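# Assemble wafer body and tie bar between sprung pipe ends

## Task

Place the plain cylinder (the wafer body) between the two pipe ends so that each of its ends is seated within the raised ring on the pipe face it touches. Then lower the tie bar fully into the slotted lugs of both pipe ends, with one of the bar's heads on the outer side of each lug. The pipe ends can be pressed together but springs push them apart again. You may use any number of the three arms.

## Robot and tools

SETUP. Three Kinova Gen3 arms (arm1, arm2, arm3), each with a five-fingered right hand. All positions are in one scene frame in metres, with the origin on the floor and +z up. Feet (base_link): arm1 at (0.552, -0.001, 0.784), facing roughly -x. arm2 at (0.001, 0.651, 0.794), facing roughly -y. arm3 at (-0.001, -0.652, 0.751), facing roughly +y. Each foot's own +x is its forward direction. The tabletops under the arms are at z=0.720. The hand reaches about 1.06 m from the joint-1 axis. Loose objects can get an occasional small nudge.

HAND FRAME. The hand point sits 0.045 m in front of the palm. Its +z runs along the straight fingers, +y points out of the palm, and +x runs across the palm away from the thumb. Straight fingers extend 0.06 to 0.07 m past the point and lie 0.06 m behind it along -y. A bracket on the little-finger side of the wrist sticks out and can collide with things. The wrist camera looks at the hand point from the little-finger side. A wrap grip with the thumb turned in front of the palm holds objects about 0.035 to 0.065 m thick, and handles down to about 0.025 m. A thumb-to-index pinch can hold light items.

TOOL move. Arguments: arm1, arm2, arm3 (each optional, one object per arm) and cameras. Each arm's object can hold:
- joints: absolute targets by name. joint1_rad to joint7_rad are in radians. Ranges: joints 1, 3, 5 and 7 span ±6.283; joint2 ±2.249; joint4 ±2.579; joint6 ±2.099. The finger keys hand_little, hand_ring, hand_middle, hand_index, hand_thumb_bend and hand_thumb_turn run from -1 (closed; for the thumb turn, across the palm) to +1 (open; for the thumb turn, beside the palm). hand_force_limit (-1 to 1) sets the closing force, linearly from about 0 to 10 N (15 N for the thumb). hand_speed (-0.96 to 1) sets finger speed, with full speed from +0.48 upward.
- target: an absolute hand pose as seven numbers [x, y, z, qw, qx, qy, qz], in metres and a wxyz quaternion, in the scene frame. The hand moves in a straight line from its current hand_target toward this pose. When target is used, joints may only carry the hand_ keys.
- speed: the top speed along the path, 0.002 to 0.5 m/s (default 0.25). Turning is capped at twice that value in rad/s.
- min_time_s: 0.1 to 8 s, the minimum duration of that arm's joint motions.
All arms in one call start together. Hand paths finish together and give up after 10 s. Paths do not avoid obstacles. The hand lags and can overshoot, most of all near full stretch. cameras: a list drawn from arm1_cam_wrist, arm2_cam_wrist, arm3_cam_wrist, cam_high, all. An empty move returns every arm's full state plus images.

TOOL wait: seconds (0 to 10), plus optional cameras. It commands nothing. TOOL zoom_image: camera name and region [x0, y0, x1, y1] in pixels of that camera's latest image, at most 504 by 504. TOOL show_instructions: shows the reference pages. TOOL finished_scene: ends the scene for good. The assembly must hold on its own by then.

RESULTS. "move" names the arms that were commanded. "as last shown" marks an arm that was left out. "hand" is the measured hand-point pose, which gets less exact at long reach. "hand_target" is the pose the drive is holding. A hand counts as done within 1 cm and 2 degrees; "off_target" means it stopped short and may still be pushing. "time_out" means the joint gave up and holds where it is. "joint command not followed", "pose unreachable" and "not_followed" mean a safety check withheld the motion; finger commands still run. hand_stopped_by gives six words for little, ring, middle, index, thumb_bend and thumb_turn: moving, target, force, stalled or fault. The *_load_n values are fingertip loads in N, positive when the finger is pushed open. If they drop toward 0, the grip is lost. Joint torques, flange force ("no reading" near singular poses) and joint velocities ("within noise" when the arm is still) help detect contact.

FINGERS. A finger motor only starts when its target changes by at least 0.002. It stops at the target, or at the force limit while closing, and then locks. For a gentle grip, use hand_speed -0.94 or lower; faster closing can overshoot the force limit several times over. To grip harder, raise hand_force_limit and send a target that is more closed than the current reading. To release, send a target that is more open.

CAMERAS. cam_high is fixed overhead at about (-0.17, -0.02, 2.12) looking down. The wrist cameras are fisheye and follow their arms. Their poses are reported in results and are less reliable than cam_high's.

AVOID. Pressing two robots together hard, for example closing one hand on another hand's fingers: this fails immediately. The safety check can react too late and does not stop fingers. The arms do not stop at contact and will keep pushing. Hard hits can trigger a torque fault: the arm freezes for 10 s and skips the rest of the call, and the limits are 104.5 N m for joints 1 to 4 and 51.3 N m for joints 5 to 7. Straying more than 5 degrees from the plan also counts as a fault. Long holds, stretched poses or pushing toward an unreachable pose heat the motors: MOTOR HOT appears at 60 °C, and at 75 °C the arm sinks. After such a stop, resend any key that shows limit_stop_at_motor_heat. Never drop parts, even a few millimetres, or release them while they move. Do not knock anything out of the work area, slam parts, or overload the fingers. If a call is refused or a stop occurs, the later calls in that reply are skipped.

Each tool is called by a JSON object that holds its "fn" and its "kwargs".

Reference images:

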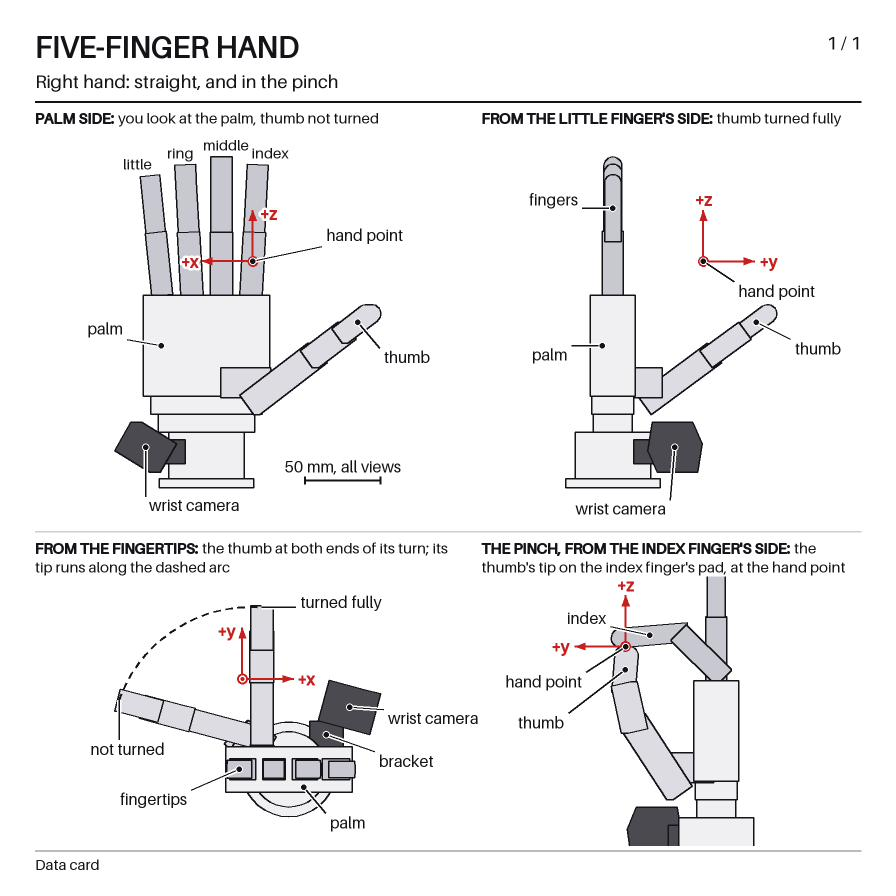

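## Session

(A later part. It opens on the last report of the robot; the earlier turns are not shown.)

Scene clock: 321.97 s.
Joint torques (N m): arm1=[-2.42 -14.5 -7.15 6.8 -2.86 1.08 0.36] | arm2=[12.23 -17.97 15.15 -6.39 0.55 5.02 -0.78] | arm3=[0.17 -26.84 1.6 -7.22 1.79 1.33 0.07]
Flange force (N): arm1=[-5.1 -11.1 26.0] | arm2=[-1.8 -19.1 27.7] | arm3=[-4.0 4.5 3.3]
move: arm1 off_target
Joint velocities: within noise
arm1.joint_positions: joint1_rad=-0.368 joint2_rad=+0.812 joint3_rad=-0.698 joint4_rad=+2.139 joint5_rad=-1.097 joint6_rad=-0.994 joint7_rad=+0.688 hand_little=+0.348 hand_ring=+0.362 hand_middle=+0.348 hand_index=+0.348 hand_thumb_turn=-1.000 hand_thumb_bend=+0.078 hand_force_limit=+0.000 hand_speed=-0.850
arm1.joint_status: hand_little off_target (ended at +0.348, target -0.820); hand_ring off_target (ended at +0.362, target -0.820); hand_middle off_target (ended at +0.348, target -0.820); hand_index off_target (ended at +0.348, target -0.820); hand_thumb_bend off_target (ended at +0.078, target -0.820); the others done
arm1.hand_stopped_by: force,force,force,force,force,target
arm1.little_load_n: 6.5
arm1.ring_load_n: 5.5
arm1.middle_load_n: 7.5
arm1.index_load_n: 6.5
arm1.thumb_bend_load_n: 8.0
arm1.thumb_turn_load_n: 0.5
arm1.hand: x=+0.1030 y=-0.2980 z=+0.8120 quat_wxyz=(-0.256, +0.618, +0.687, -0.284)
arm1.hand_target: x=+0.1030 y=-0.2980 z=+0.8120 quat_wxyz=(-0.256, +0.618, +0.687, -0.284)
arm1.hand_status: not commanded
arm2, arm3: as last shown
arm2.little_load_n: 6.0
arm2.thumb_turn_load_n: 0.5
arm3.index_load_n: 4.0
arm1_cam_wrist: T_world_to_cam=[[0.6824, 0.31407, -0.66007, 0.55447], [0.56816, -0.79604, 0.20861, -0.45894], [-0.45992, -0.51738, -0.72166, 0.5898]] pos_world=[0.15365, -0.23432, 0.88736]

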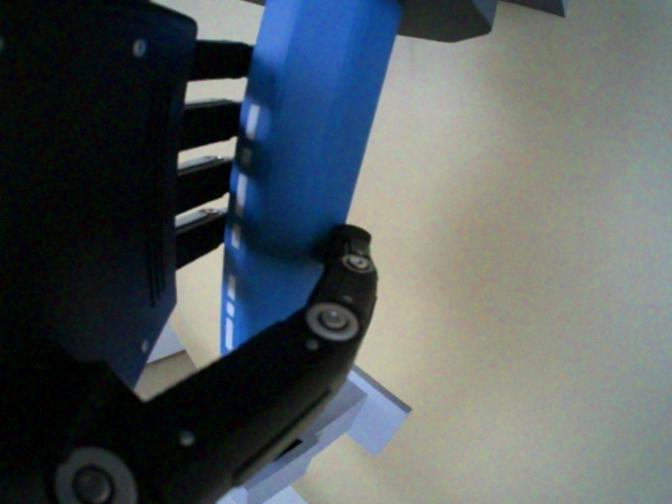

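{"fn": "move", "kwargs": {"arm1": {"target": [0.1000, -0.2741, 0.8115, -0.2559, 0.6179, 0.6869, -0.2845], "speed": 0.04}}}

{"fn": "move", "kwargs": {"arm1": {"target": [0.0993, -0.2675, 0.8115, -0.2559, 0.6179, 0.6869, -0.2845], "speed": 0.02}}}

{"fn": "move", "kwargs": {"arm1": {"target": [0.0989, -0.2635, 0.8115, -0.2559, 0.6179, 0.6869, -0.2845], "speed": 0.02}, "cameras": ["cam_high"]}}

{"fn": "zoom_image", "kwargs": {"camera": "cam_high", "region": [455, 262, 485, 312]}}

Scene clock: 323.63 s.
Joint torques (N m): arm1=[1.24 -11.35 -2.99 6.44 -3.28 0.29 0.44] | arm2=[12.22 -17.98 15.19 -6.35 0.56 5.02 -0.79] | arm3=[0.16 -26.86 1.55 -7.18 1.77 1.36 0.1]
Flange force (N): arm1=[-8.3 -12.2 14.7] | arm2=[-1.7 -19.0 27.7] | arm3=[-4.2 4.5 3.4]
move: arm1 done
Joint velocities: within noise
arm1.joint_positions: joint1_rad=-0.313 joint2_rad=+0.801 joint3_rad=-0.694 joint4_rad=+2.183 joint5_rad=-1.040 joint6_rad=-0.979 joint7_rad=+0.664 hand_little=+0.348 hand_ring=+0.362 hand_middle=+0.348 hand_index=+0.348 hand_thumb_turn=-1.000 hand_thumb_bend=+0.078 hand_force_limit=+0.000 hand_speed=-0.850
arm1.joint_status: not commanded
arm1.hand_stopped_by: force,force,force,force,force,target
arm1.little_load_n: 6.0
arm1.ring_load_n: 5.0
arm1.middle_load_n: 6.5
arm1.index_load_n: 6.0
arm1.thumb_bend_load_n: 8.5
arm1.thumb_turn_load_n: 0.0
arm1.hand: x=+0.1000 y=-0.2741 z=+0.8115 quat_wxyz=(-0.256, +0.618, +0.687, -0.285)
arm1.hand_target: x=+0.1000 y=-0.2741 z=+0.8115 quat_wxyz=(-0.256, +0.618, +0.687, -0.284)
arm1.hand_status: done (0.000 m and 0.0 deg from the pose sent, 0.024 m and 0.0 deg at the start)
arm2: as last shown
arm2.little_load_n: 7.0
arm2.index_load_n: 4.5
arm3.joint_positions: joint1_rad=-0.316 joint2_rad=+1.092 joint3_rad=+0.041 joint4_rad=+0.997 joint5_rad=+0.792 joint6_rad=+1.301 joint7_rad=-2.029 hand_little=+0.422 hand_ring=+0.449 hand_middle=+0.644 hand_index=+0.477 hand_thumb_turn=-1.000 hand_thumb_bend=+0.439 hand_force_limit=+0.000 hand_speed=-0.900
arm3.joint_status: not commanded
arm3.hand_stopped_by: force,force,force,force,force,target
arm3.little_load_n: 3.5
arm3.ring_load_n: 0.5
arm3.middle_load_n: 0.0
arm3.index_load_n: 4.5
arm3.thumb_bend_load_n: 16.5
arm3.thumb_turn_load_n: 4.5
arm3.hand: x=+0.0363 y=+0.0313 z=+0.8075 quat_wxyz=(-0.287, +0.693, -0.611, +0.253)
arm3.hand_target: x=+0.0363 y=+0.0313 z=+0.8075 quat_wxyz=(-0.287, +0.693, -0.611, +0.253)
arm3.hand_status: not commanded
pictures: none

Scene clock: 324.60 s.
Joint torques (N m): arm1=[2.48 -11.42 -1.77 7.36 -3.86 -0.16 0.57] | arm2=[12.24 -17.96 15.12 -6.39 0.55 5.01 -0.79] | arm3=[0.14 -26.85 1.59 -7.18 1.74 1.27 0.04]
Flange force (N): arm1=[-10.8 -12.2 16.3] | arm2=[-1.8 -19.2 27.7] | arm3=[-4.5 4.4 3.2]
move: arm1 done
Joint velocities: within noise
arm1.joint_positions: joint1_rad=-0.297 joint2_rad=+0.798 joint3_rad=-0.692 joint4_rad=+2.195 joint5_rad=-1.024 joint6_rad=-0.974 joint7_rad=+0.658 hand_little=+0.348 hand_ring=+0.362 hand_middle=+0.348 hand_index=+0.348 hand_thumb_turn=-1.000 hand_thumb_bend=+0.078 hand_force_limit=+0.000 hand_speed=-0.850
arm1.joint_status: not commanded
arm1.hand_stopped_by: force,force,force,force,force,target
arm1.little_load_n: 5.5
arm1.ring_load_n: 4.5
arm1.middle_load_n: 7.0
arm1.index_load_n: 6.0
arm1.thumb_bend_load_n: 8.5
arm1.thumb_turn_load_n: 0.5
arm1.hand: x=+0.0993 y=-0.2675 z=+0.8115 quat_wxyz=(-0.256, +0.618, +0.687, -0.284)
arm1.hand_target: x=+0.0993 y=-0.2675 z=+0.8115 quat_wxyz=(-0.256, +0.618, +0.687, -0.284)
arm1.hand_status: done (0.000 m and 0.0 deg from the pose sent, 0.007 m and 0.0 deg at the start)
arm2, arm3: as last shown
arm2.little_load_n: 6.5
arm2.index_load_n: 5.0
arm3.little_load_n: 3.0
pictures: none

Scene clock: 325.57 s.
Joint torques (N m): arm1=[4.52 -11.39 0.23 8.71 -4.9 -0.88 0.69] | arm2=[12.25 -17.97 15.13 -6.39 0.55 5.02 -0.79] | arm3=[0.48 -25.64 1.27 -6.19 1.22 1.65 0.16]
Flange force (N): arm1=[-15.1 -12.4 18.3] | arm2=[-1.8 -19.2 27.7] | arm3=[-5.7 3.6 2.3]
move: arm1 done
Joint velocities: within noise
arm1.joint_positions: joint1_rad=-0.287 joint2_rad=+0.796 joint3_rad=-0.692 joint4_rad=+2.202 joint5_rad=-1.015 joint6_rad=-0.972 joint7_rad=+0.655 hand_little=+0.348 hand_ring=+0.362 hand_middle=+0.348 hand_index=+0.348 hand_thumb_turn=-1.000 hand_thumb_bend=+0.078 hand_force_limit=+0.000 hand_speed=-0.850
arm1.joint_status: not commanded
arm1.hand_stopped_by: force,force,force,force,force,target
arm1.little_load_n: 5.5
arm1.ring_load_n: 4.5
arm1.middle_load_n: 6.5
arm1.index_load_n: 6.5
arm1.thumb_bend_load_n: 8.0
arm1.thumb_turn_load_n: 1.0
arm1.hand: x=+0.0989 y=-0.2635 z=+0.8115 quat_wxyz=(-0.256, +0.618, +0.687, -0.285)
arm1.hand_target: x=+0.0989 y=-0.2635 z=+0.8115 quat_wxyz=(-0.256, +0.618, +0.687, -0.284)
arm1.hand_status: done (0.000 m and 0.0 deg from the pose sent, 0.004 m and 0.0 deg at the start)
arm2, arm3: as last shown
arm2.little_load_n: 6.0
arm3.thumb_bend_load_n: 16.0

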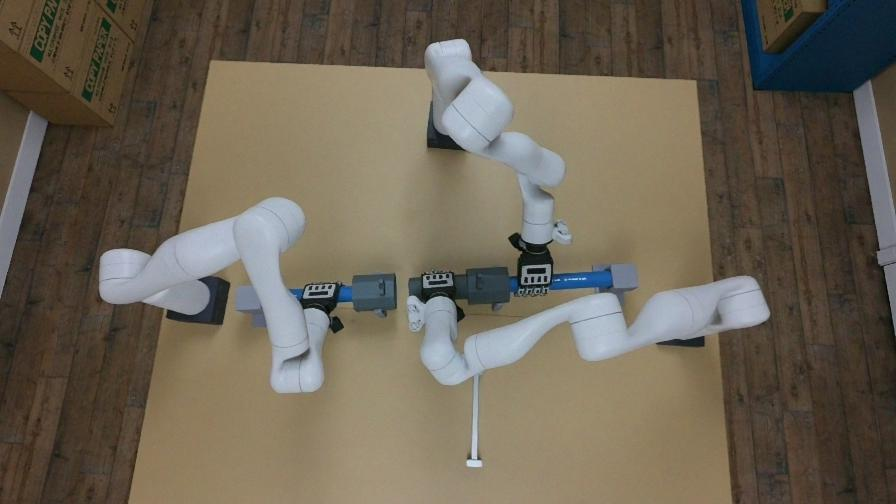

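Scaled by 10.080 from the camera's image (finer frame: 1280x720).

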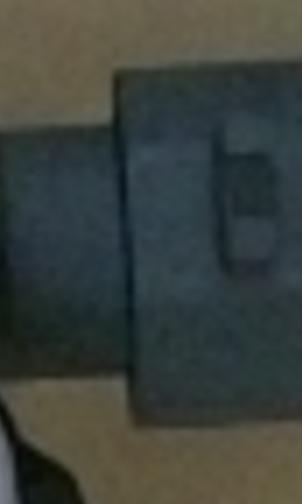

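{"fn": "move", "kwargs": {"arm3": {"target": [0.0363, 0.0313, 0.8087, 0.2871, -0.6930, 0.6110, -0.2531], "speed": 0.01}}}

{"fn": "move", "kwargs": {"arm3": {"target": [0.0363, 0.0313, 0.8100, 0.2871, -0.6930, 0.6110, -0.2531], "speed": 0.01}}}

Scene clock: 327.07 s.
Joint torques (N m): arm1=[3.2 -11.13 -0.96 7.9 -4.21 -0.25 0.64] | arm2=[12.2 -17.97 15.18 -6.43 0.54 5.03 -0.79] | arm3=[0.16 -26.82 1.62 -7.25 1.69 1.34 0.04]
Flange force (N): arm1=[-12.2 -12.3 16.4] | arm2=[-1.9 -19.1 27.7] | arm3=[-3.9 4.4 3.4]
move: arm3 done
Joint velocities: within noise
arm1: as last shown
arm1.ring_load_n: 5.0
arm1.index_load_n: 6.0
arm1.hand: x=+0.0989 y=-0.2635 z=+0.8115 quat_wxyz=(-0.256, +0.618, +0.687, -0.284)
arm2.joint_positions: joint1_rad=-0.216 joint2_rad=+1.079 joint3_rad=+0.933 joint4_rad=+1.962 joint5_rad=+1.913 joint6_rad=-1.637 joint7_rad=+0.015 hand_little=+0.340 hand_ring=+0.353 hand_middle=+0.341 hand_index=+0.353 hand_thumb_turn=-1.000 hand_thumb_bend=+0.094 hand_force_limit=+0.000 hand_speed=-0.850
arm2.joint_status: not commanded
arm2.hand_stopped_by: force,force,force,force,force,target
arm2.little_load_n: 6.5
arm2.ring_load_n: 5.0
arm2.middle_load_n: 7.5
arm2.index_load_n: 5.0
arm2.thumb_bend_load_n: 8.0
arm2.thumb_turn_load_n: 0.0
arm2.hand: x=-0.0015 y=+0.3190 z=+0.8105 quat_wxyz=(-0.284, +0.687, -0.618, +0.256)
arm2.hand_target: x=-0.0015 y=+0.3190 z=+0.8105 quat_wxyz=(-0.284, +0.687, -0.618, +0.256)
arm2.hand_status: not commanded
arm3.joint_positions: joint1_rad=-0.316 joint2_rad=+1.090 joint3_rad=+0.041 joint4_rad=+0.996 joint5_rad=+0.792 joint6_rad=+1.302 joint7_rad=-2.027 hand_little=+0.422 hand_ring=+0.449 hand_middle=+0.644 hand_index=+0.477 hand_thumb_turn=-1.000 hand_thumb_bend=+0.439 hand_force_limit=+0.000 hand_speed=-0.900
arm3.joint_status: not commanded
arm3.hand_stopped_by: force,force,force,force,force,target
arm3.little_load_n: 3.5
arm3.ring_load_n: 1.0
arm3.middle_load_n: 0.0
arm3.index_load_n: 4.5
arm3.thumb_bend_load_n: 16.5
arm3.thumb_turn_load_n: 4.5
arm3.hand: x=+0.0363 y=+0.0313 z=+0.8087 quat_wxyz=(-0.287, +0.693, -0.611, +0.253)
arm3.hand_target: x=+0.0363 y=+0.0313 z=+0.8087 quat_wxyz=(-0.287, +0.693, -0.611, +0.253)
arm3.hand_status: done (0.000 m and 0.0 deg from the pose sent, 0.001 m and 0.0 deg at the start)
pictures: none

Scene clock: 328.03 s.
Joint torques (N m): arm1=[3.26 -11.11 -1.06 7.89 -4.19 -0.23 0.65] | arm2=[12.24 -17.98 15.12 -6.38 0.55 5.02 -0.78] | arm3=[0.12 -26.78 1.59 -7.2 1.73 1.35 0.07]
Flange force (N): arm1=[-12.4 -12.3 16.4] | arm2=[-1.7 -19.1 27.7] | arm3=[-4.1 4.3 3.4]
move: arm3 done
Joint velocities: within noise
arm1, arm2: as last shown
arm1.thumb_bend_load_n: 8.5
arm2.thumb_turn_load_n: 0.5
arm3.joint_positions: joint1_rad=-0.316 joint2_rad=+1.088 joint3_rad=+0.041 joint4_rad=+0.996 joint5_rad=+0.791 joint6_rad=+1.304 joint7_rad=-2.026 hand_little=+0.422 hand_ring=+0.449 hand_middle=+0.644 hand_index=+0.477 hand_thumb_turn=-1.000 hand_thumb_bend=+0.439 hand_force_limit=+0.000 hand_speed=-0.900
arm3.joint_status: not commanded
arm3.hand_stopped_by: force,force,force,force,force,target
arm3.little_load_n: 3.0
arm3.ring_load_n: 0.5
arm3.middle_load_n: 0.0
arm3.index_load_n: 4.5
arm3.thumb_bend_load_n: 16.5
arm3.thumb_turn_load_n: 4.5
arm3.hand: x=+0.0363 y=+0.0313 z=+0.8100 quat_wxyz=(-0.287, +0.693, -0.611, +0.253)
arm3.hand_target: x=+0.0363 y=+0.0313 z=+0.8100 quat_wxyz=(-0.287, +0.693, -0.611, +0.253)
arm3.hand_status: done (0.000 m and 0.0 deg from the pose sent, 0.001 m and 0.0 deg at the start)
pictures: none

{"fn": "move", "kwargs": {"arm1": {"target": [0.0986, -0.2605, 0.8115, -0.2559, 0.6179, 0.6869, -0.2845], "speed": 0.02}}}

{"fn": "move", "kwargs": {"arm1": {"target": [0.0983, -0.2575, 0.8115, -0.2559, 0.6179, 0.6869, -0.2845], "speed": 0.02}, "cameras": ["cam_high"]}}

{"fn": "zoom_image", "kwargs": {"camera": "cam_high", "region": [455, 262, 485, 312]}}

Scene clock: 329.90 s.
Joint torques (N m): arm1=[3.93 -11.48 -0.39 8.36 -4.59 -0.55 0.67] | arm2=[12.2 -18.01 15.18 -6.38 0.55 5.03 -0.79] | arm3=[0.12 -26.55 1.46 -6.79 1.51 1.57 0.17]
Flange force (N): arm1=[-13.7 -11.9 18.1] | arm2=[-1.7 -19.0 27.7] | arm3=[-5.0 4.2 3.5]
move: arm1 done
Joint velocities: within noise
arm1.joint_positions: joint1_rad=-0.280 joint2_rad=+0.795 joint3_rad=-0.691 joint4_rad=+2.207 joint5_rad=-1.007 joint6_rad=-0.970 joint7_rad=+0.652 hand_little=+0.348 hand_ring=+0.362 hand_middle=+0.348 hand_index=+0.348 hand_thumb_turn=-1.000 hand_thumb_bend=+0.078 hand_force_limit=+0.000 hand_speed=-0.850
arm1.joint_status: not commanded
arm1.hand_stopped_by: force,force,force,force,force,target
arm1.little_load_n: 5.5
arm1.ring_load_n: 5.0
arm1.middle_load_n: 6.5
arm1.index_load_n: 6.0
arm1.thumb_bend_load_n: 8.0
arm1.thumb_turn_load_n: 1.0
arm1.hand: x=+0.0986 y=-0.2605 z=+0.8115 quat_wxyz=(-0.256, +0.618, +0.687, -0.284)
arm1.hand_target: x=+0.0986 y=-0.2605 z=+0.8115 quat_wxyz=(-0.256, +0.618, +0.687, -0.284)
arm1.hand_status: done (0.000 m and 0.0 deg from the pose sent, 0.003 m and 0.0 deg at the start)
arm2, arm3: as last shown
arm2.little_load_n: 6.0
pictures: none

Scene clock: 330.87 s.
Joint torques (N m): arm1=[6.25 -9.17 2.37 9.76 -5.65 -0.92 0.98] | arm2=[12.23 -17.98 15.15 -6.39 0.57 5.03 -0.78] | arm3=[0.01 -25.44 0.87 -5.12 0.6 2.75 0.34]
Flange force (N): arm1=[-17.9 -14.5 13.9] | arm2=[-1.7 -19.1 27.7] | arm3=[-8.4 3.1 4.2]
move: arm1 done
Joint velocities: within noise
arm1.joint_positions: joint1_rad=-0.272 joint2_rad=+0.794 joint3_rad=-0.691 joint4_rad=+2.212 joint5_rad=-1.000 joint6_rad=-0.969 joint7_rad=+0.650 hand_little=+0.348 hand_ring=+0.362 hand_middle=+0.348 hand_index=+0.348 hand_thumb_turn=-1.000 hand_thumb_bend=+0.078 hand_force_limit=+0.000 hand_speed=-0.850
arm1.joint_status: not commanded
arm1.hand_stopped_by: force,force,force,force,force,target
arm1.little_load_n: 5.5
arm1.ring_load_n: 4.5
arm1.middle_load_n: 6.5
arm1.index_load_n: 6.0
arm1.thumb_bend_load_n: 8.0
arm1.thumb_turn_load_n: 3.5
arm1.hand: x=+0.0983 y=-0.2575 z=+0.8115 quat_wxyz=(-0.256, +0.618, +0.687, -0.285)
arm1.hand_target: x=+0.0983 y=-0.2575 z=+0.8115 quat_wxyz=(-0.256, +0.618, +0.687, -0.284)
arm1.hand_status: done (0.000 m and 0.0 deg from the pose sent, 0.003 m and 0.0 deg at the start)
arm2, arm3: as last shown
arm2.little_load_n: 6.5
arm3.little_load_n: 3.5
arm3.ring_load_n: 1.0
arm3.index_load_n: 5.0
arm3.thumb_bend_load_n: 16.0
arm3.thumb_turn_load_n: 5.0

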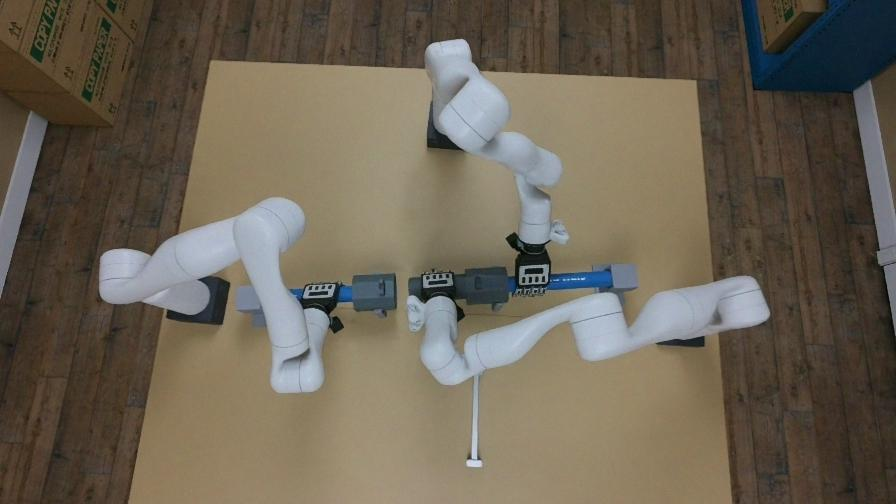

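Scaled by 10.080 from the camera's image (finer frame: 1280x720).

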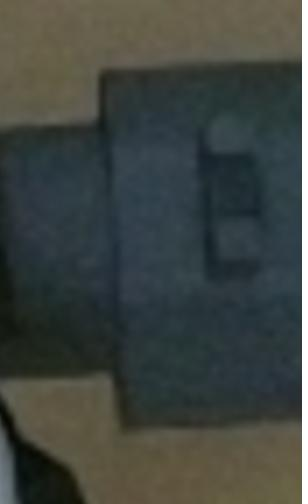

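{"fn": "move", "kwargs": {"arm2": {"target": [0.0020, 0.2912, 0.8104, 0.2845, -0.6869, 0.6179, -0.2559], "speed": 0.04}, "cameras": ["cam_high", "arm3_cam_wrist"]}}

{"fn": "zoom_image", "kwargs": {"camera": "cam_high", "region": [380, 250, 440, 322]}}

{"fn": "zoom_image", "kwargs": {"camera": "arm3_cam_wrist", "region": [170, 280, 470, 504]}}

Scene clock: 333.50 s.
Joint torques (N m): arm1=[6.27 -9.12 2.42 9.77 -5.7 -0.9 0.94] | arm2=[10.17 -18.62 12.7 -9.58 -4.72 5.94 -0.27] | arm3=[0.03 -25.37 0.85 -5.17 0.61 2.72 0.35]
Flange force (N): arm1=[-17.9 -14.6 13.9] | arm2=[-17.9 -22.1 13.7] | arm3=[-8.0 3.1 4.1]
move: arm2 done
Joint velocities: within noise
arm1, arm3: as last shown
arm1.ring_load_n: 5.0
arm1.thumb_bend_load_n: 8.5
arm1.hand_target: x=+0.0983 y=-0.2575 z=+0.8115 quat_wxyz=(-0.256, +0.618, +0.687, -0.285)
arm2.joint_positions: joint1_rad=-0.227 joint2_rad=+1.092 joint3_rad=+0.923 joint4_rad=+1.879 joint5_rad=+1.886 joint6_rad=-1.656 joint7_rad=-0.065 hand_little=+0.340 hand_ring=+0.354 hand_middle=+0.341 hand_index=+0.353 hand_thumb_turn=-1.000 hand_thumb_bend=+0.094 hand_force_limit=+0.000 hand_speed=-0.850
arm2.joint_status: not commanded
arm2.hand_stopped_by: force,force,force,force,force,target
arm2.little_load_n: 5.5
arm2.ring_load_n: 4.0
arm2.middle_load_n: 7.0
arm2.index_load_n: 4.5
arm2.thumb_bend_load_n: 8.0
arm2.thumb_turn_load_n: 1.0
arm2.hand: x=+0.0020 y=+0.2912 z=+0.8104 quat_wxyz=(-0.285, +0.687, -0.618, +0.256)
arm2.hand_target: x=+0.0020 y=+0.2912 z=+0.8104 quat_wxyz=(-0.284, +0.687, -0.618, +0.256)
arm2.hand_status: done (0.000 m and 0.0 deg from the pose sent, 0.028 m and 0.0 deg at the start)
pictures: arm3_cam_wrist, cam_high
arm3_cam_wrist: T_world_to_cam=[[-0.67119, -0.33306, -0.66224, 0.56784], [-0.60418, 0.76341, 0.2284, -0.18881], [0.42949, 0.55342, -0.71363, 0.65914]] pos_world=[-0.01604, -0.03151, 0.88955]

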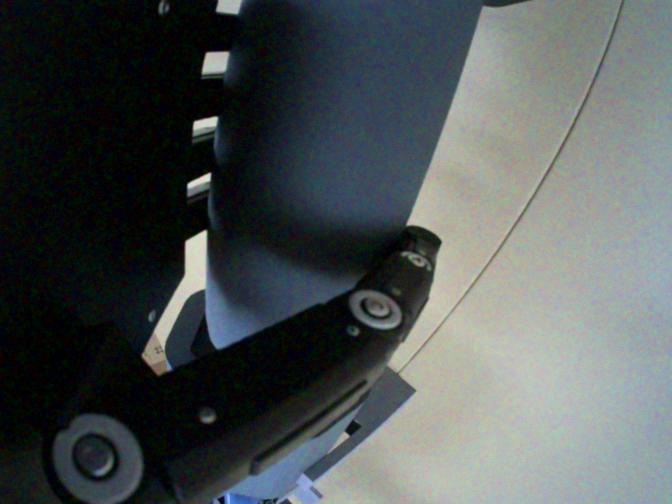

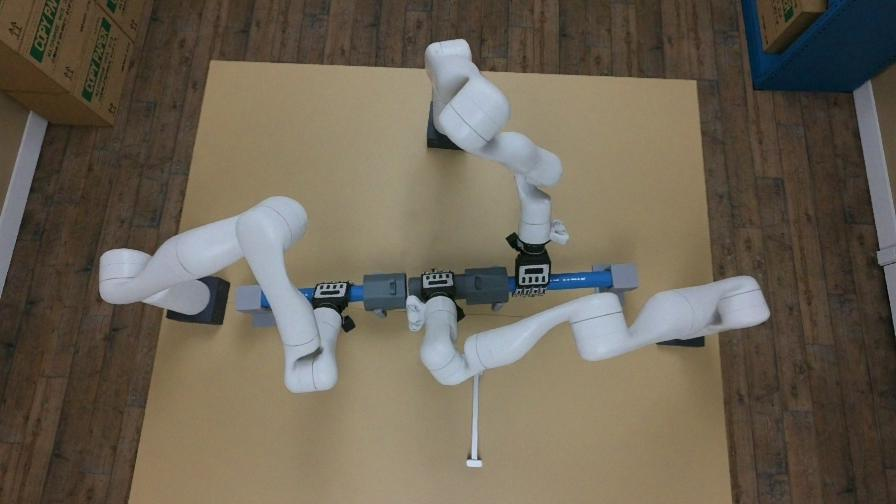

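Scaled by 7.000 from the camera's image (finer frame: 1280x720).

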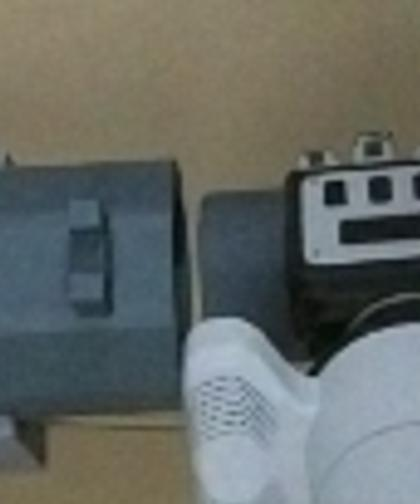

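Scaled by 1.680 from the camera's image (finer frame: 960x720).

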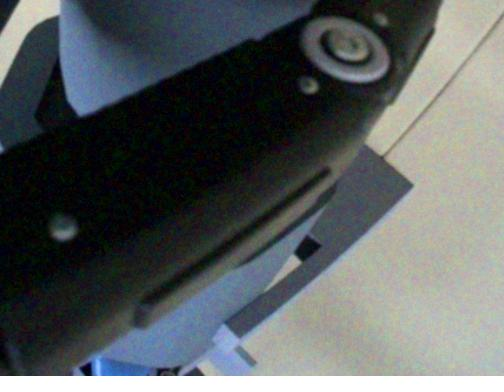

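{"fn": "zoom_image", "kwargs": {"camera": "cam_high", "region": [395, 262, 425, 322]}}

{"fn": "zoom_image", "kwargs": {"camera": "cam_high", "region": [360, 262, 410, 322]}}

Scaled by 8.400 from the camera's image (finer frame: 1280x720).

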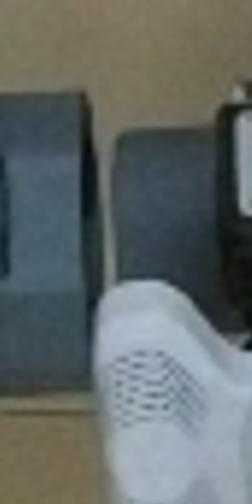

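Scaled by 8.400 from the camera's image (finer frame: 1280x720).

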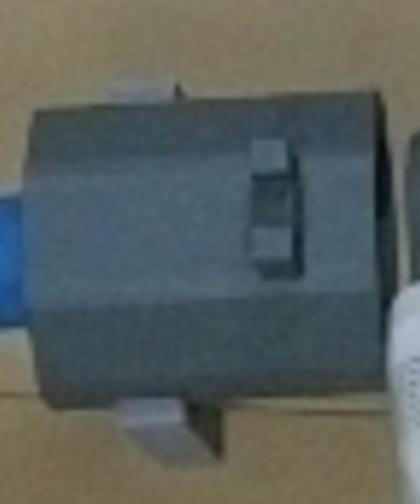

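{"fn": "zoom_image", "kwargs": {"camera": "arm3_cam_wrist", "region": [150, 270, 250, 370]}}

Scaled by 5.040 from the camera's image (finer frame: 960x720).

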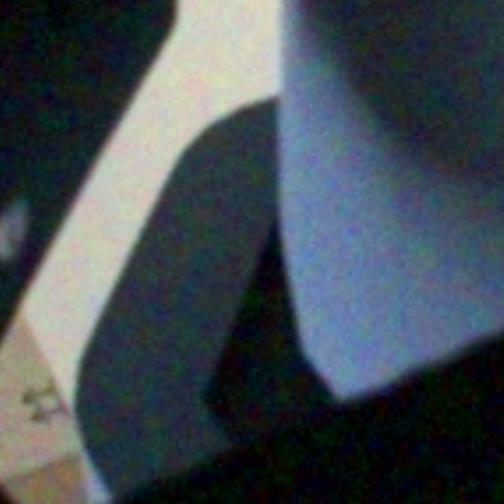

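{"fn": "move", "kwargs": {"arm3": {"target": [0.0360, 0.0313, 0.8112, 0.2871, -0.6930, 0.6110, -0.2531], "speed": 0.01}}}

{"fn": "move", "kwargs": {"arm2": {"target": [0.0024, 0.2862, 0.8104, 0.2845, -0.6869, 0.6179, -0.2559], "speed": 0.02}}}

{"fn": "move", "kwargs": {"arm2": {"target": [0.0026, 0.2842, 0.8104, 0.2845, -0.6869, 0.6179, -0.2559], "speed": 0.02}, "cameras": ["cam_high", "arm3_cam_wrist"]}}

{"fn": "zoom_image", "kwargs": {"camera": "cam_high", "region": [395, 262, 425, 322]}}

{"fn": "zoom_image", "kwargs": {"camera": "arm3_cam_wrist", "region": [150, 270, 250, 370]}}

Scene clock: 338.70 s.
Joint torques (N m): arm1=[5.56 -8.84 1.73 9.69 -5.43 -0.52 0.96] | arm2=[10.13 -18.53 12.72 -9.58 -4.75 5.93 -0.29] | arm3=[0.31 -26.65 1.51 -6.08 1.34 2.41 0.31]
Flange force (N): arm1=[-16.7 -15.1 13.4] | arm2=[-18.0 -22.1 13.6] | arm3=[-7.1 4.8 4.4]
move: arm3 done
Joint velocities: within noise
arm1, arm2: as last shown
arm1.ring_load_n: 4.5
arm1.index_load_n: 6.5
arm1.thumb_bend_load_n: 8.0
arm1.hand: x=+0.0983 y=-0.2575 z=+0.8115 quat_wxyz=(-0.256, +0.618, +0.687, -0.284)
arm2.thumb_bend_load_n: 8.5
arm3.joint_positions: joint1_rad=-0.317 joint2_rad=+1.087 joint3_rad=+0.040 joint4_rad=+0.995 joint5_rad=+0.791 joint6_rad=+1.306 joint7_rad=-2.024 hand_little=+0.422 hand_ring=+0.449 hand_middle=+0.644 hand_index=+0.477 hand_thumb_turn=-1.000 hand_thumb_bend=+0.439 hand_force_limit=+0.000 hand_speed=-0.900
arm3.joint_status: not commanded
arm3.hand_stopped_by: force,force,force,force,force,target
arm3.little_load_n: 3.5
arm3.ring_load_n: 0.5
arm3.middle_load_n: 0.0
arm3.index_load_n: 5.0
arm3.thumb_bend_load_n: 16.0
arm3.thumb_turn_load_n: 5.5
arm3.hand: x=+0.0360 y=+0.0313 z=+0.8112 quat_wxyz=(-0.287, +0.693, -0.611, +0.253)
arm3.hand_target: x=+0.0360 y=+0.0313 z=+0.8112 quat_wxyz=(-0.287, +0.693, -0.611, +0.253)
arm3.hand_status: done (0.000 m and 0.0 deg from the pose sent, 0.001 m and 0.0 deg at the start)
pictures: none

Scene clock: 339.67 s.
Joint torques (N m): arm1=[5.57 -8.93 1.72 9.61 -5.42 -0.53 0.93] | arm2=[10.8 -18.87 13.33 -9.8 -4.75 6.33 -0.23] | arm3=[0.34 -26.65 1.54 -6.02 1.33 2.42 0.35]
Flange force (N): arm1=[-16.7 -14.9 13.5] | arm2=[-18.2 -22.8 14.7] | arm3=[-7.3 4.9 4.4]
move: arm2 done
Joint velocities: within noise
arm1, arm3: as last shown
arm1.index_load_n: 6.0
arm1.thumb_bend_load_n: 8.5
arm1.hand: x=+0.0983 y=-0.2575 z=+0.8115 quat_wxyz=(-0.256, +0.618, +0.687, -0.285)
arm2.joint_positions: joint1_rad=-0.227 joint2_rad=+1.095 joint3_rad=+0.921 joint4_rad=+1.863 joint5_rad=+1.882 joint6_rad=-1.659 joint7_rad=-0.080 hand_little=+0.340 hand_ring=+0.354 hand_middle=+0.341 hand_index=+0.353 hand_thumb_turn=-1.000 hand_thumb_bend=+0.094 hand_force_limit=+0.000 hand_speed=-0.850
arm2.joint_status: not commanded
arm2.hand_stopped_by: force,force,force,force,force,target
arm2.little_load_n: 5.5
arm2.ring_load_n: 4.5
arm2.middle_load_n: 7.0
arm2.index_load_n: 5.0
arm2.thumb_bend_load_n: 7.5
arm2.thumb_turn_load_n: 1.5
arm2.hand: x=+0.0024 y=+0.2862 z=+0.8104 quat_wxyz=(-0.284, +0.687, -0.618, +0.256)
arm2.hand_target: x=+0.0024 y=+0.2862 z=+0.8104 quat_wxyz=(-0.284, +0.687, -0.618, +0.256)
arm2.hand_status: done (0.000 m and 0.0 deg from the pose sent, 0.005 m and 0.0 deg at the start)
arm3.index_load_n: 4.5
arm3.thumb_bend_load_n: 16.5
pictures: none

Scene clock: 340.63 s.
Joint torques (N m): arm1=[5.57 -8.95 1.73 9.6 -5.4 -0.51 0.93] | arm2=[10.9 -19 13.45 -10.1 -5.07 6.51 -0.19] | arm3=[0.33 -26.71 1.53 -6.08 1.35 2.43 0.33]
Flange force (N): arm1=[-16.7 -14.8 13.5] | arm2=[-19.3 -23.2 14.5] | arm3=[-7.1 4.9 4.5]
move: arm2 done
Joint velocities: within noise
arm1, arm3: as last shown
arm2.joint_positions: joint1_rad=-0.228 joint2_rad=+1.096 joint3_rad=+0.921 joint4_rad=+1.857 joint5_rad=+1.880 joint6_rad=-1.660 joint7_rad=-0.085 hand_little=+0.340 hand_ring=+0.354 hand_middle=+0.341 hand_index=+0.353 hand_thumb_turn=-1.000 hand_thumb_bend=+0.094 hand_force_limit=+0.000 hand_speed=-0.850
arm2.joint_status: not commanded
arm2.hand_stopped_by: force,force,force,force,force,target
arm2.little_load_n: 6.0
arm2.ring_load_n: 4.5
arm2.middle_load_n: 7.5
arm2.index_load_n: 4.5
arm2.thumb_bend_load_n: 8.0
arm2.thumb_turn_load_n: 1.5
arm2.hand: x=+0.0026 y=+0.2842 z=+0.8104 quat_wxyz=(-0.284, +0.687, -0.618, +0.256)
arm2.hand_target: x=+0.0026 y=+0.2842 z=+0.8104 quat_wxyz=(-0.284, +0.687, -0.618, +0.256)
arm2.hand_status: done (0.000 m and 0.0 deg from the pose sent, 0.002 m and 0.0 deg at the start)
arm3.index_load_n: 5.0
pictures: arm3_cam_wrist, cam_high
arm3_cam_wrist: T_world_to_cam=[[-0.67116, -0.33318, -0.66222, 0.56834], [-0.60427, 0.76335, 0.22838, -0.18931], [0.42941, 0.55344, -0.71366, 0.66019]] pos_world=[-0.01644, -0.03151, 0.89075]

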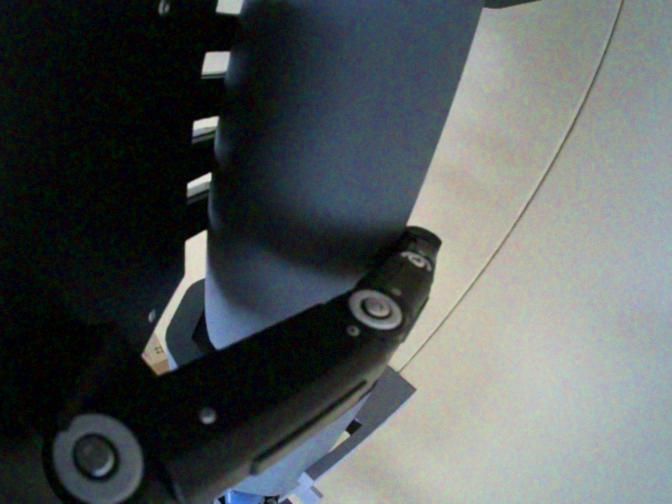

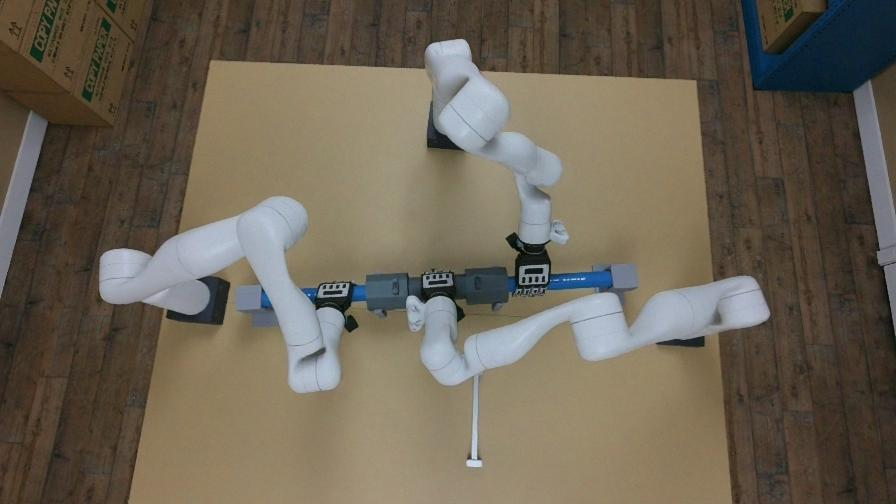

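Scaled by 8.400 from the camera's image (finer frame: 1280x720).

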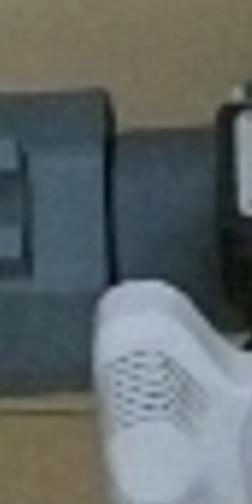

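Scaled by 5.040 from the camera's image (finer frame: 960x720).

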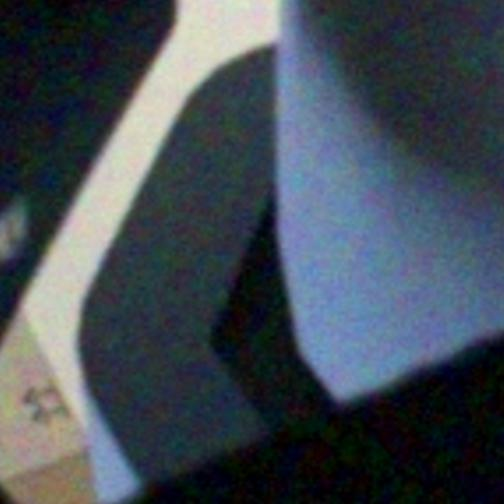

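{"fn": "move", "kwargs": {"arm3": {"target": [0.0360, 0.0313, 0.8130, 0.2933, -0.6904, 0.6138, -0.2463], "speed": 0.01}, "cameras": ["cam_high", "arm3_cam_wrist"]}}

{"fn": "zoom_image", "kwargs": {"camera": "arm3_cam_wrist", "region": [150, 270, 250, 370]}}

Scene clock: 344.13 s.
Joint torques (N m): arm1=[4.74 -8.78 0.88 9.13 -5.06 -0.16 0.86] | arm2=[10.88 -19 13.4 -10.12 -5.07 6.52 -0.2] | arm3=[0.33 -26.48 1.59 -7.04 1.67 1.37 0.12]
Flange force (N): arm1=[-14.8 -14.9 12.6] | arm2=[-19.4 -23.3 14.5] | arm3=[-4.1 4.6 3.1]
move: arm3 done
Joint velocities: within noise
arm1, arm2: as last shown
arm1.thumb_bend_load_n: 8.0
arm1.thumb_turn_load_n: 3.0
arm2.little_load_n: 5.5
arm2.middle_load_n: 7.0
arm3.joint_positions: joint1_rad=-0.320 joint2_rad=+1.072 joint3_rad=+0.044 joint4_rad=+1.025 joint5_rad=+0.798 joint6_rad=+1.282 joint7_rad=-2.052 hand_little=+0.422 hand_ring=+0.449 hand_middle=+0.644 hand_index=+0.477 hand_thumb_turn=-1.000 hand_thumb_bend=+0.439 hand_force_limit=+0.000 hand_speed=-0.900
arm3.joint_status: not commanded
arm3.hand_stopped_by: force,force,force,force,force,target
arm3.little_load_n: 3.5
arm3.ring_load_n: 0.5
arm3.middle_load_n: 0.0
arm3.index_load_n: 4.5
arm3.thumb_bend_load_n: 16.5
arm3.thumb_turn_load_n: 5.0
arm3.hand: x=+0.0360 y=+0.0313 z=+0.8130 quat_wxyz=(-0.293, +0.690, -0.614, +0.246)
arm3.hand_target: x=+0.0360 y=+0.0313 z=+0.8130 quat_wxyz=(-0.293, +0.690, -0.614, +0.246)
arm3.hand_status: done (0.000 m and 0.0 deg from the pose sent, 0.002 m and 1.1 deg at the start)
pictures: arm3_cam_wrist, cam_high
arm3_cam_wrist: T_world_to_cam=[[-0.6726, -0.31984, -0.66731, 0.57329], [-0.60368, 0.75871, 0.24481, -0.20291], [0.42799, 0.5675, -0.70339, 0.65269]] pos_world=[-0.01624, -0.03309, 0.89133]

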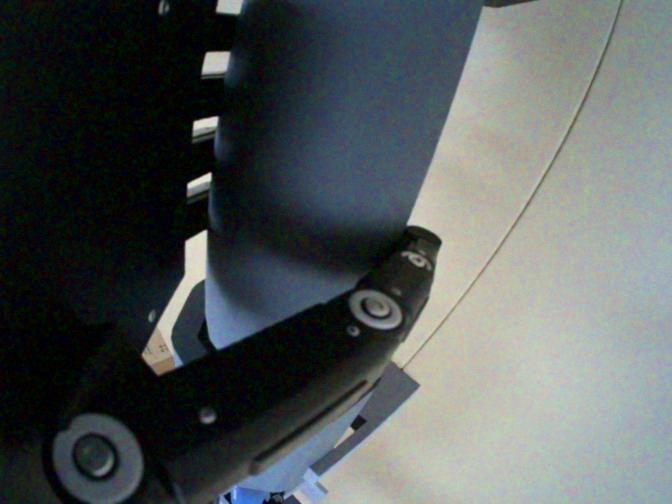

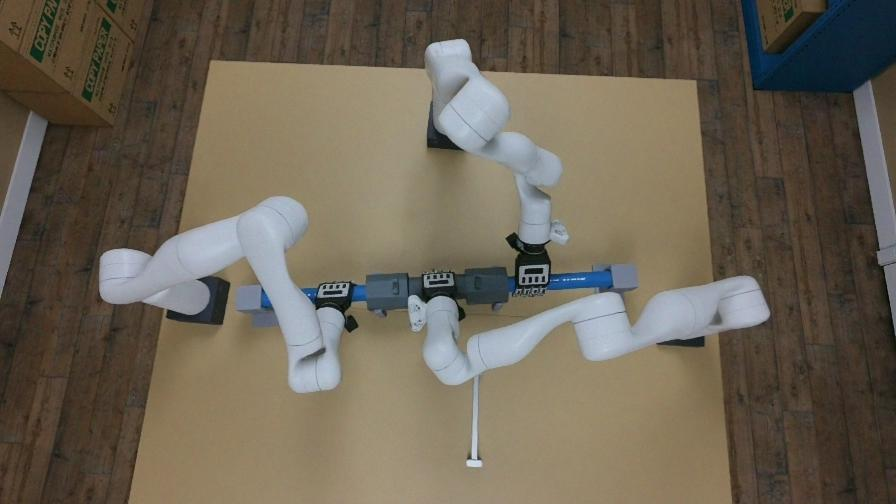

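Scaled by 5.040 from the camera's image (finer frame: 960x720).

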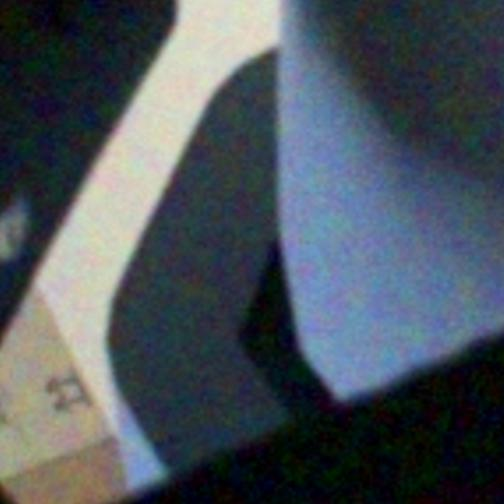

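{"fn": "move", "kwargs": {"arm3": {"target": [0.0358, 0.0313, 0.8136, 0.2933, -0.6904, 0.6138, -0.2463], "speed": 0.01}, "arm2": {"target": [0.0029, 0.2817, 0.8104, 0.2845, -0.6869, 0.6179, -0.2559], "speed": 0.02}}}

{"fn": "move", "kwargs": {"arm2": {"target": [0.0031, 0.2797, 0.8104, 0.2845, -0.6869, 0.6179, -0.2559], "speed": 0.02}, "cameras": ["cam_high", "arm3_cam_wrist"]}}

{"fn": "zoom_image", "kwargs": {"camera": "cam_high", "region": [395, 262, 425, 322]}}

{"fn": "zoom_image", "kwargs": {"camera": "arm3_cam_wrist", "region": [150, 270, 250, 370]}}

Scene clock: 346.27 s.
Joint torques (N m): arm1=[4.67 -8.86 0.93 9.12 -5.09 -0.2 0.82] | arm2=[10.72 -19.22 13.18 -10.2 -5.33 6.41 -0.14] | arm3=[0.15 -26.6 1.59 -7.22 1.72 1.37 0.1]
Flange force (N): arm1=[-14.5 -15.0 12.9] | arm2=[-20.0 -23.0 13.9] | arm3=[-3.5 4.5 3.5]
move: arm2 done; arm3 done
Joint velocities: within noise
arm1: as last shown
arm1.little_load_n: 5.0
arm1.thumb_bend_load_n: 8.5
arm2.joint_positions: joint1_rad=-0.228 joint2_rad=+1.097 joint3_rad=+0.920 joint4_rad=+1.849 joint5_rad=+1.878 joint6_rad=-1.662 joint7_rad=-0.093 hand_little=+0.340 hand_ring=+0.354 hand_middle=+0.341 hand_index=+0.353 hand_thumb_turn=-1.000 hand_thumb_bend=+0.094 hand_force_limit=+0.000 hand_speed=-0.850
arm2.joint_status: not commanded
arm2.hand_stopped_by: force,force,force,force,force,target
arm2.little_load_n: 5.5
arm2.ring_load_n: 4.0
arm2.middle_load_n: 7.5
arm2.index_load_n: 4.5
arm2.thumb_bend_load_n: 8.0
arm2.thumb_turn_load_n: 1.5
arm2.hand: x=+0.0029 y=+0.2817 z=+0.8104 quat_wxyz=(-0.285, +0.687, -0.618, +0.256)
arm2.hand_target: x=+0.0029 y=+0.2817 z=+0.8104 quat_wxyz=(-0.285, +0.687, -0.618, +0.256)
arm2.hand_status: done (0.000 m and 0.0 deg from the pose sent, 0.003 m and 0.0 deg at the start)
arm3.joint_positions: joint1_rad=-0.320 joint2_rad=+1.071 joint3_rad=+0.044 joint4_rad=+1.025 joint5_rad=+0.798 joint6_rad=+1.283 joint7_rad=-2.051 hand_little=+0.422 hand_ring=+0.449 hand_middle=+0.644 hand_index=+0.477 hand_thumb_turn=-1.000 hand_thumb_bend=+0.439 hand_force_limit=+0.000 hand_speed=-0.900
arm3.joint_status: not commanded
arm3.hand_stopped_by: force,force,force,force,force,target
arm3.little_load_n: 3.5
arm3.ring_load_n: 0.5
arm3.middle_load_n: 0.0
arm3.index_load_n: 4.0
arm3.thumb_bend_load_n: 16.5
arm3.thumb_turn_load_n: 5.0
arm3.hand: x=+0.0358 y=+0.0313 z=+0.8136 quat_wxyz=(-0.293, +0.690, -0.614, +0.246)
arm3.hand_target: x=+0.0358 y=+0.0313 z=+0.8136 quat_wxyz=(-0.293, +0.690, -0.614, +0.246)
arm3.hand_status: done (0.000 m and 0.0 deg from the pose sent, 0.001 m and 0.0 deg at the start)
pictures: none

Scene clock: 347.23 s.
Joint torques (N m): arm1=[4.64 -8.84 0.91 9.26 -5.1 -0.15 0.84] | arm2=[10.8 -19.52 13.3 -10.37 -5.46 6.42 -0.09] | arm3=[0.19 -26.55 1.52 -7.21 1.69 1.32 0.07]
Flange force (N): arm1=[-14.7 -15.1 13.1] | arm2=[-20.5 -22.8 14.3] | arm3=[-3.6 4.4 3.4]
move: arm2 done
Joint velocities: within noise
arm1, arm3: as last shown
arm1.thumb_turn_load_n: 3.5
arm2.joint_positions: joint1_rad=-0.229 joint2_rad=+1.098 joint3_rad=+0.919 joint4_rad=+1.843 joint5_rad=+1.876 joint6_rad=-1.663 joint7_rad=-0.098 hand_little=+0.340 hand_ring=+0.354 hand_middle=+0.341 hand_index=+0.353 hand_thumb_turn=-1.000 hand_thumb_bend=+0.094 hand_force_limit=+0.000 hand_speed=-0.850
arm2.joint_status: not commanded
arm2.hand_stopped_by: force,force,force,force,force,target
arm2.little_load_n: 5.5
arm2.ring_load_n: 4.0
arm2.middle_load_n: 7.0
arm2.index_load_n: 4.5
arm2.thumb_bend_load_n: 7.5
arm2.thumb_turn_load_n: 2.0
arm2.hand: x=+0.0031 y=+0.2797 z=+0.8104 quat_wxyz=(-0.284, +0.687, -0.618, +0.256)
arm2.hand_target: x=+0.0031 y=+0.2797 z=+0.8104 quat_wxyz=(-0.284, +0.687, -0.618, +0.256)
arm2.hand_status: done (0.000 m and 0.0 deg from the pose sent, 0.002 m and 0.0 deg at the start)
arm3.little_load_n: 4.0
pictures: arm3_cam_wrist, cam_high
arm3_cam_wrist: T_world_to_cam=[[-0.67259, -0.31993, -0.66728, 0.57352], [-0.60371, 0.7587, 0.24475, -0.20312], [0.42796, 0.56746, -0.70345, 0.65324]] pos_world=[-0.01644, -0.03309, 0.89194]

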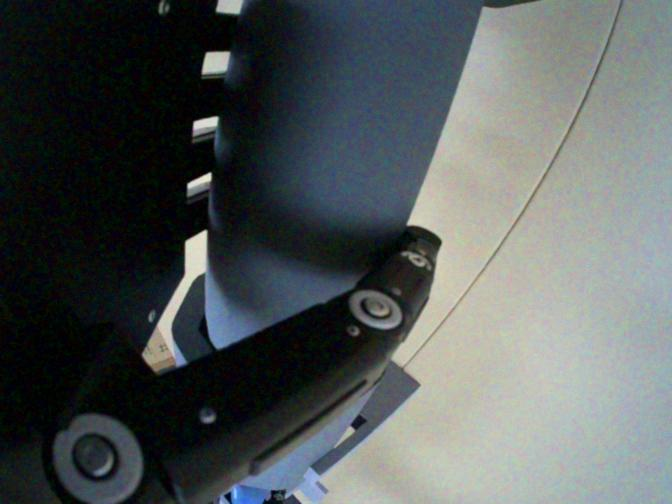

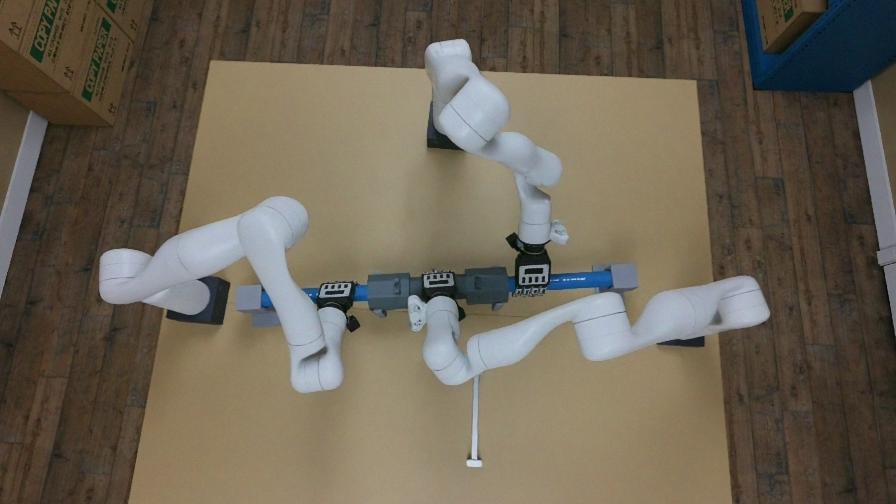

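Scaled by 8.400 from the camera's image (finer frame: 1280x720).

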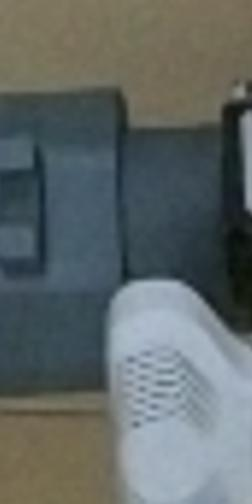

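Scaled by 5.040 from the camera's image (finer frame: 960x720).

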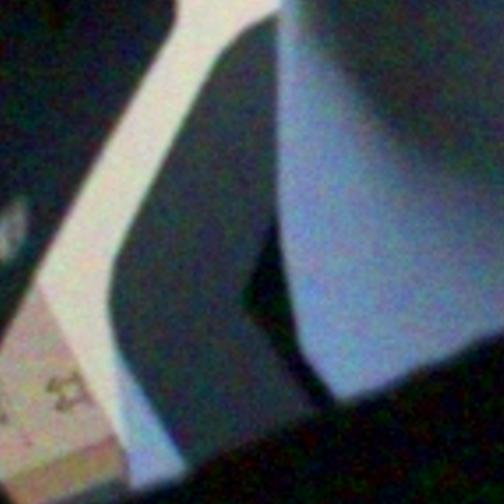

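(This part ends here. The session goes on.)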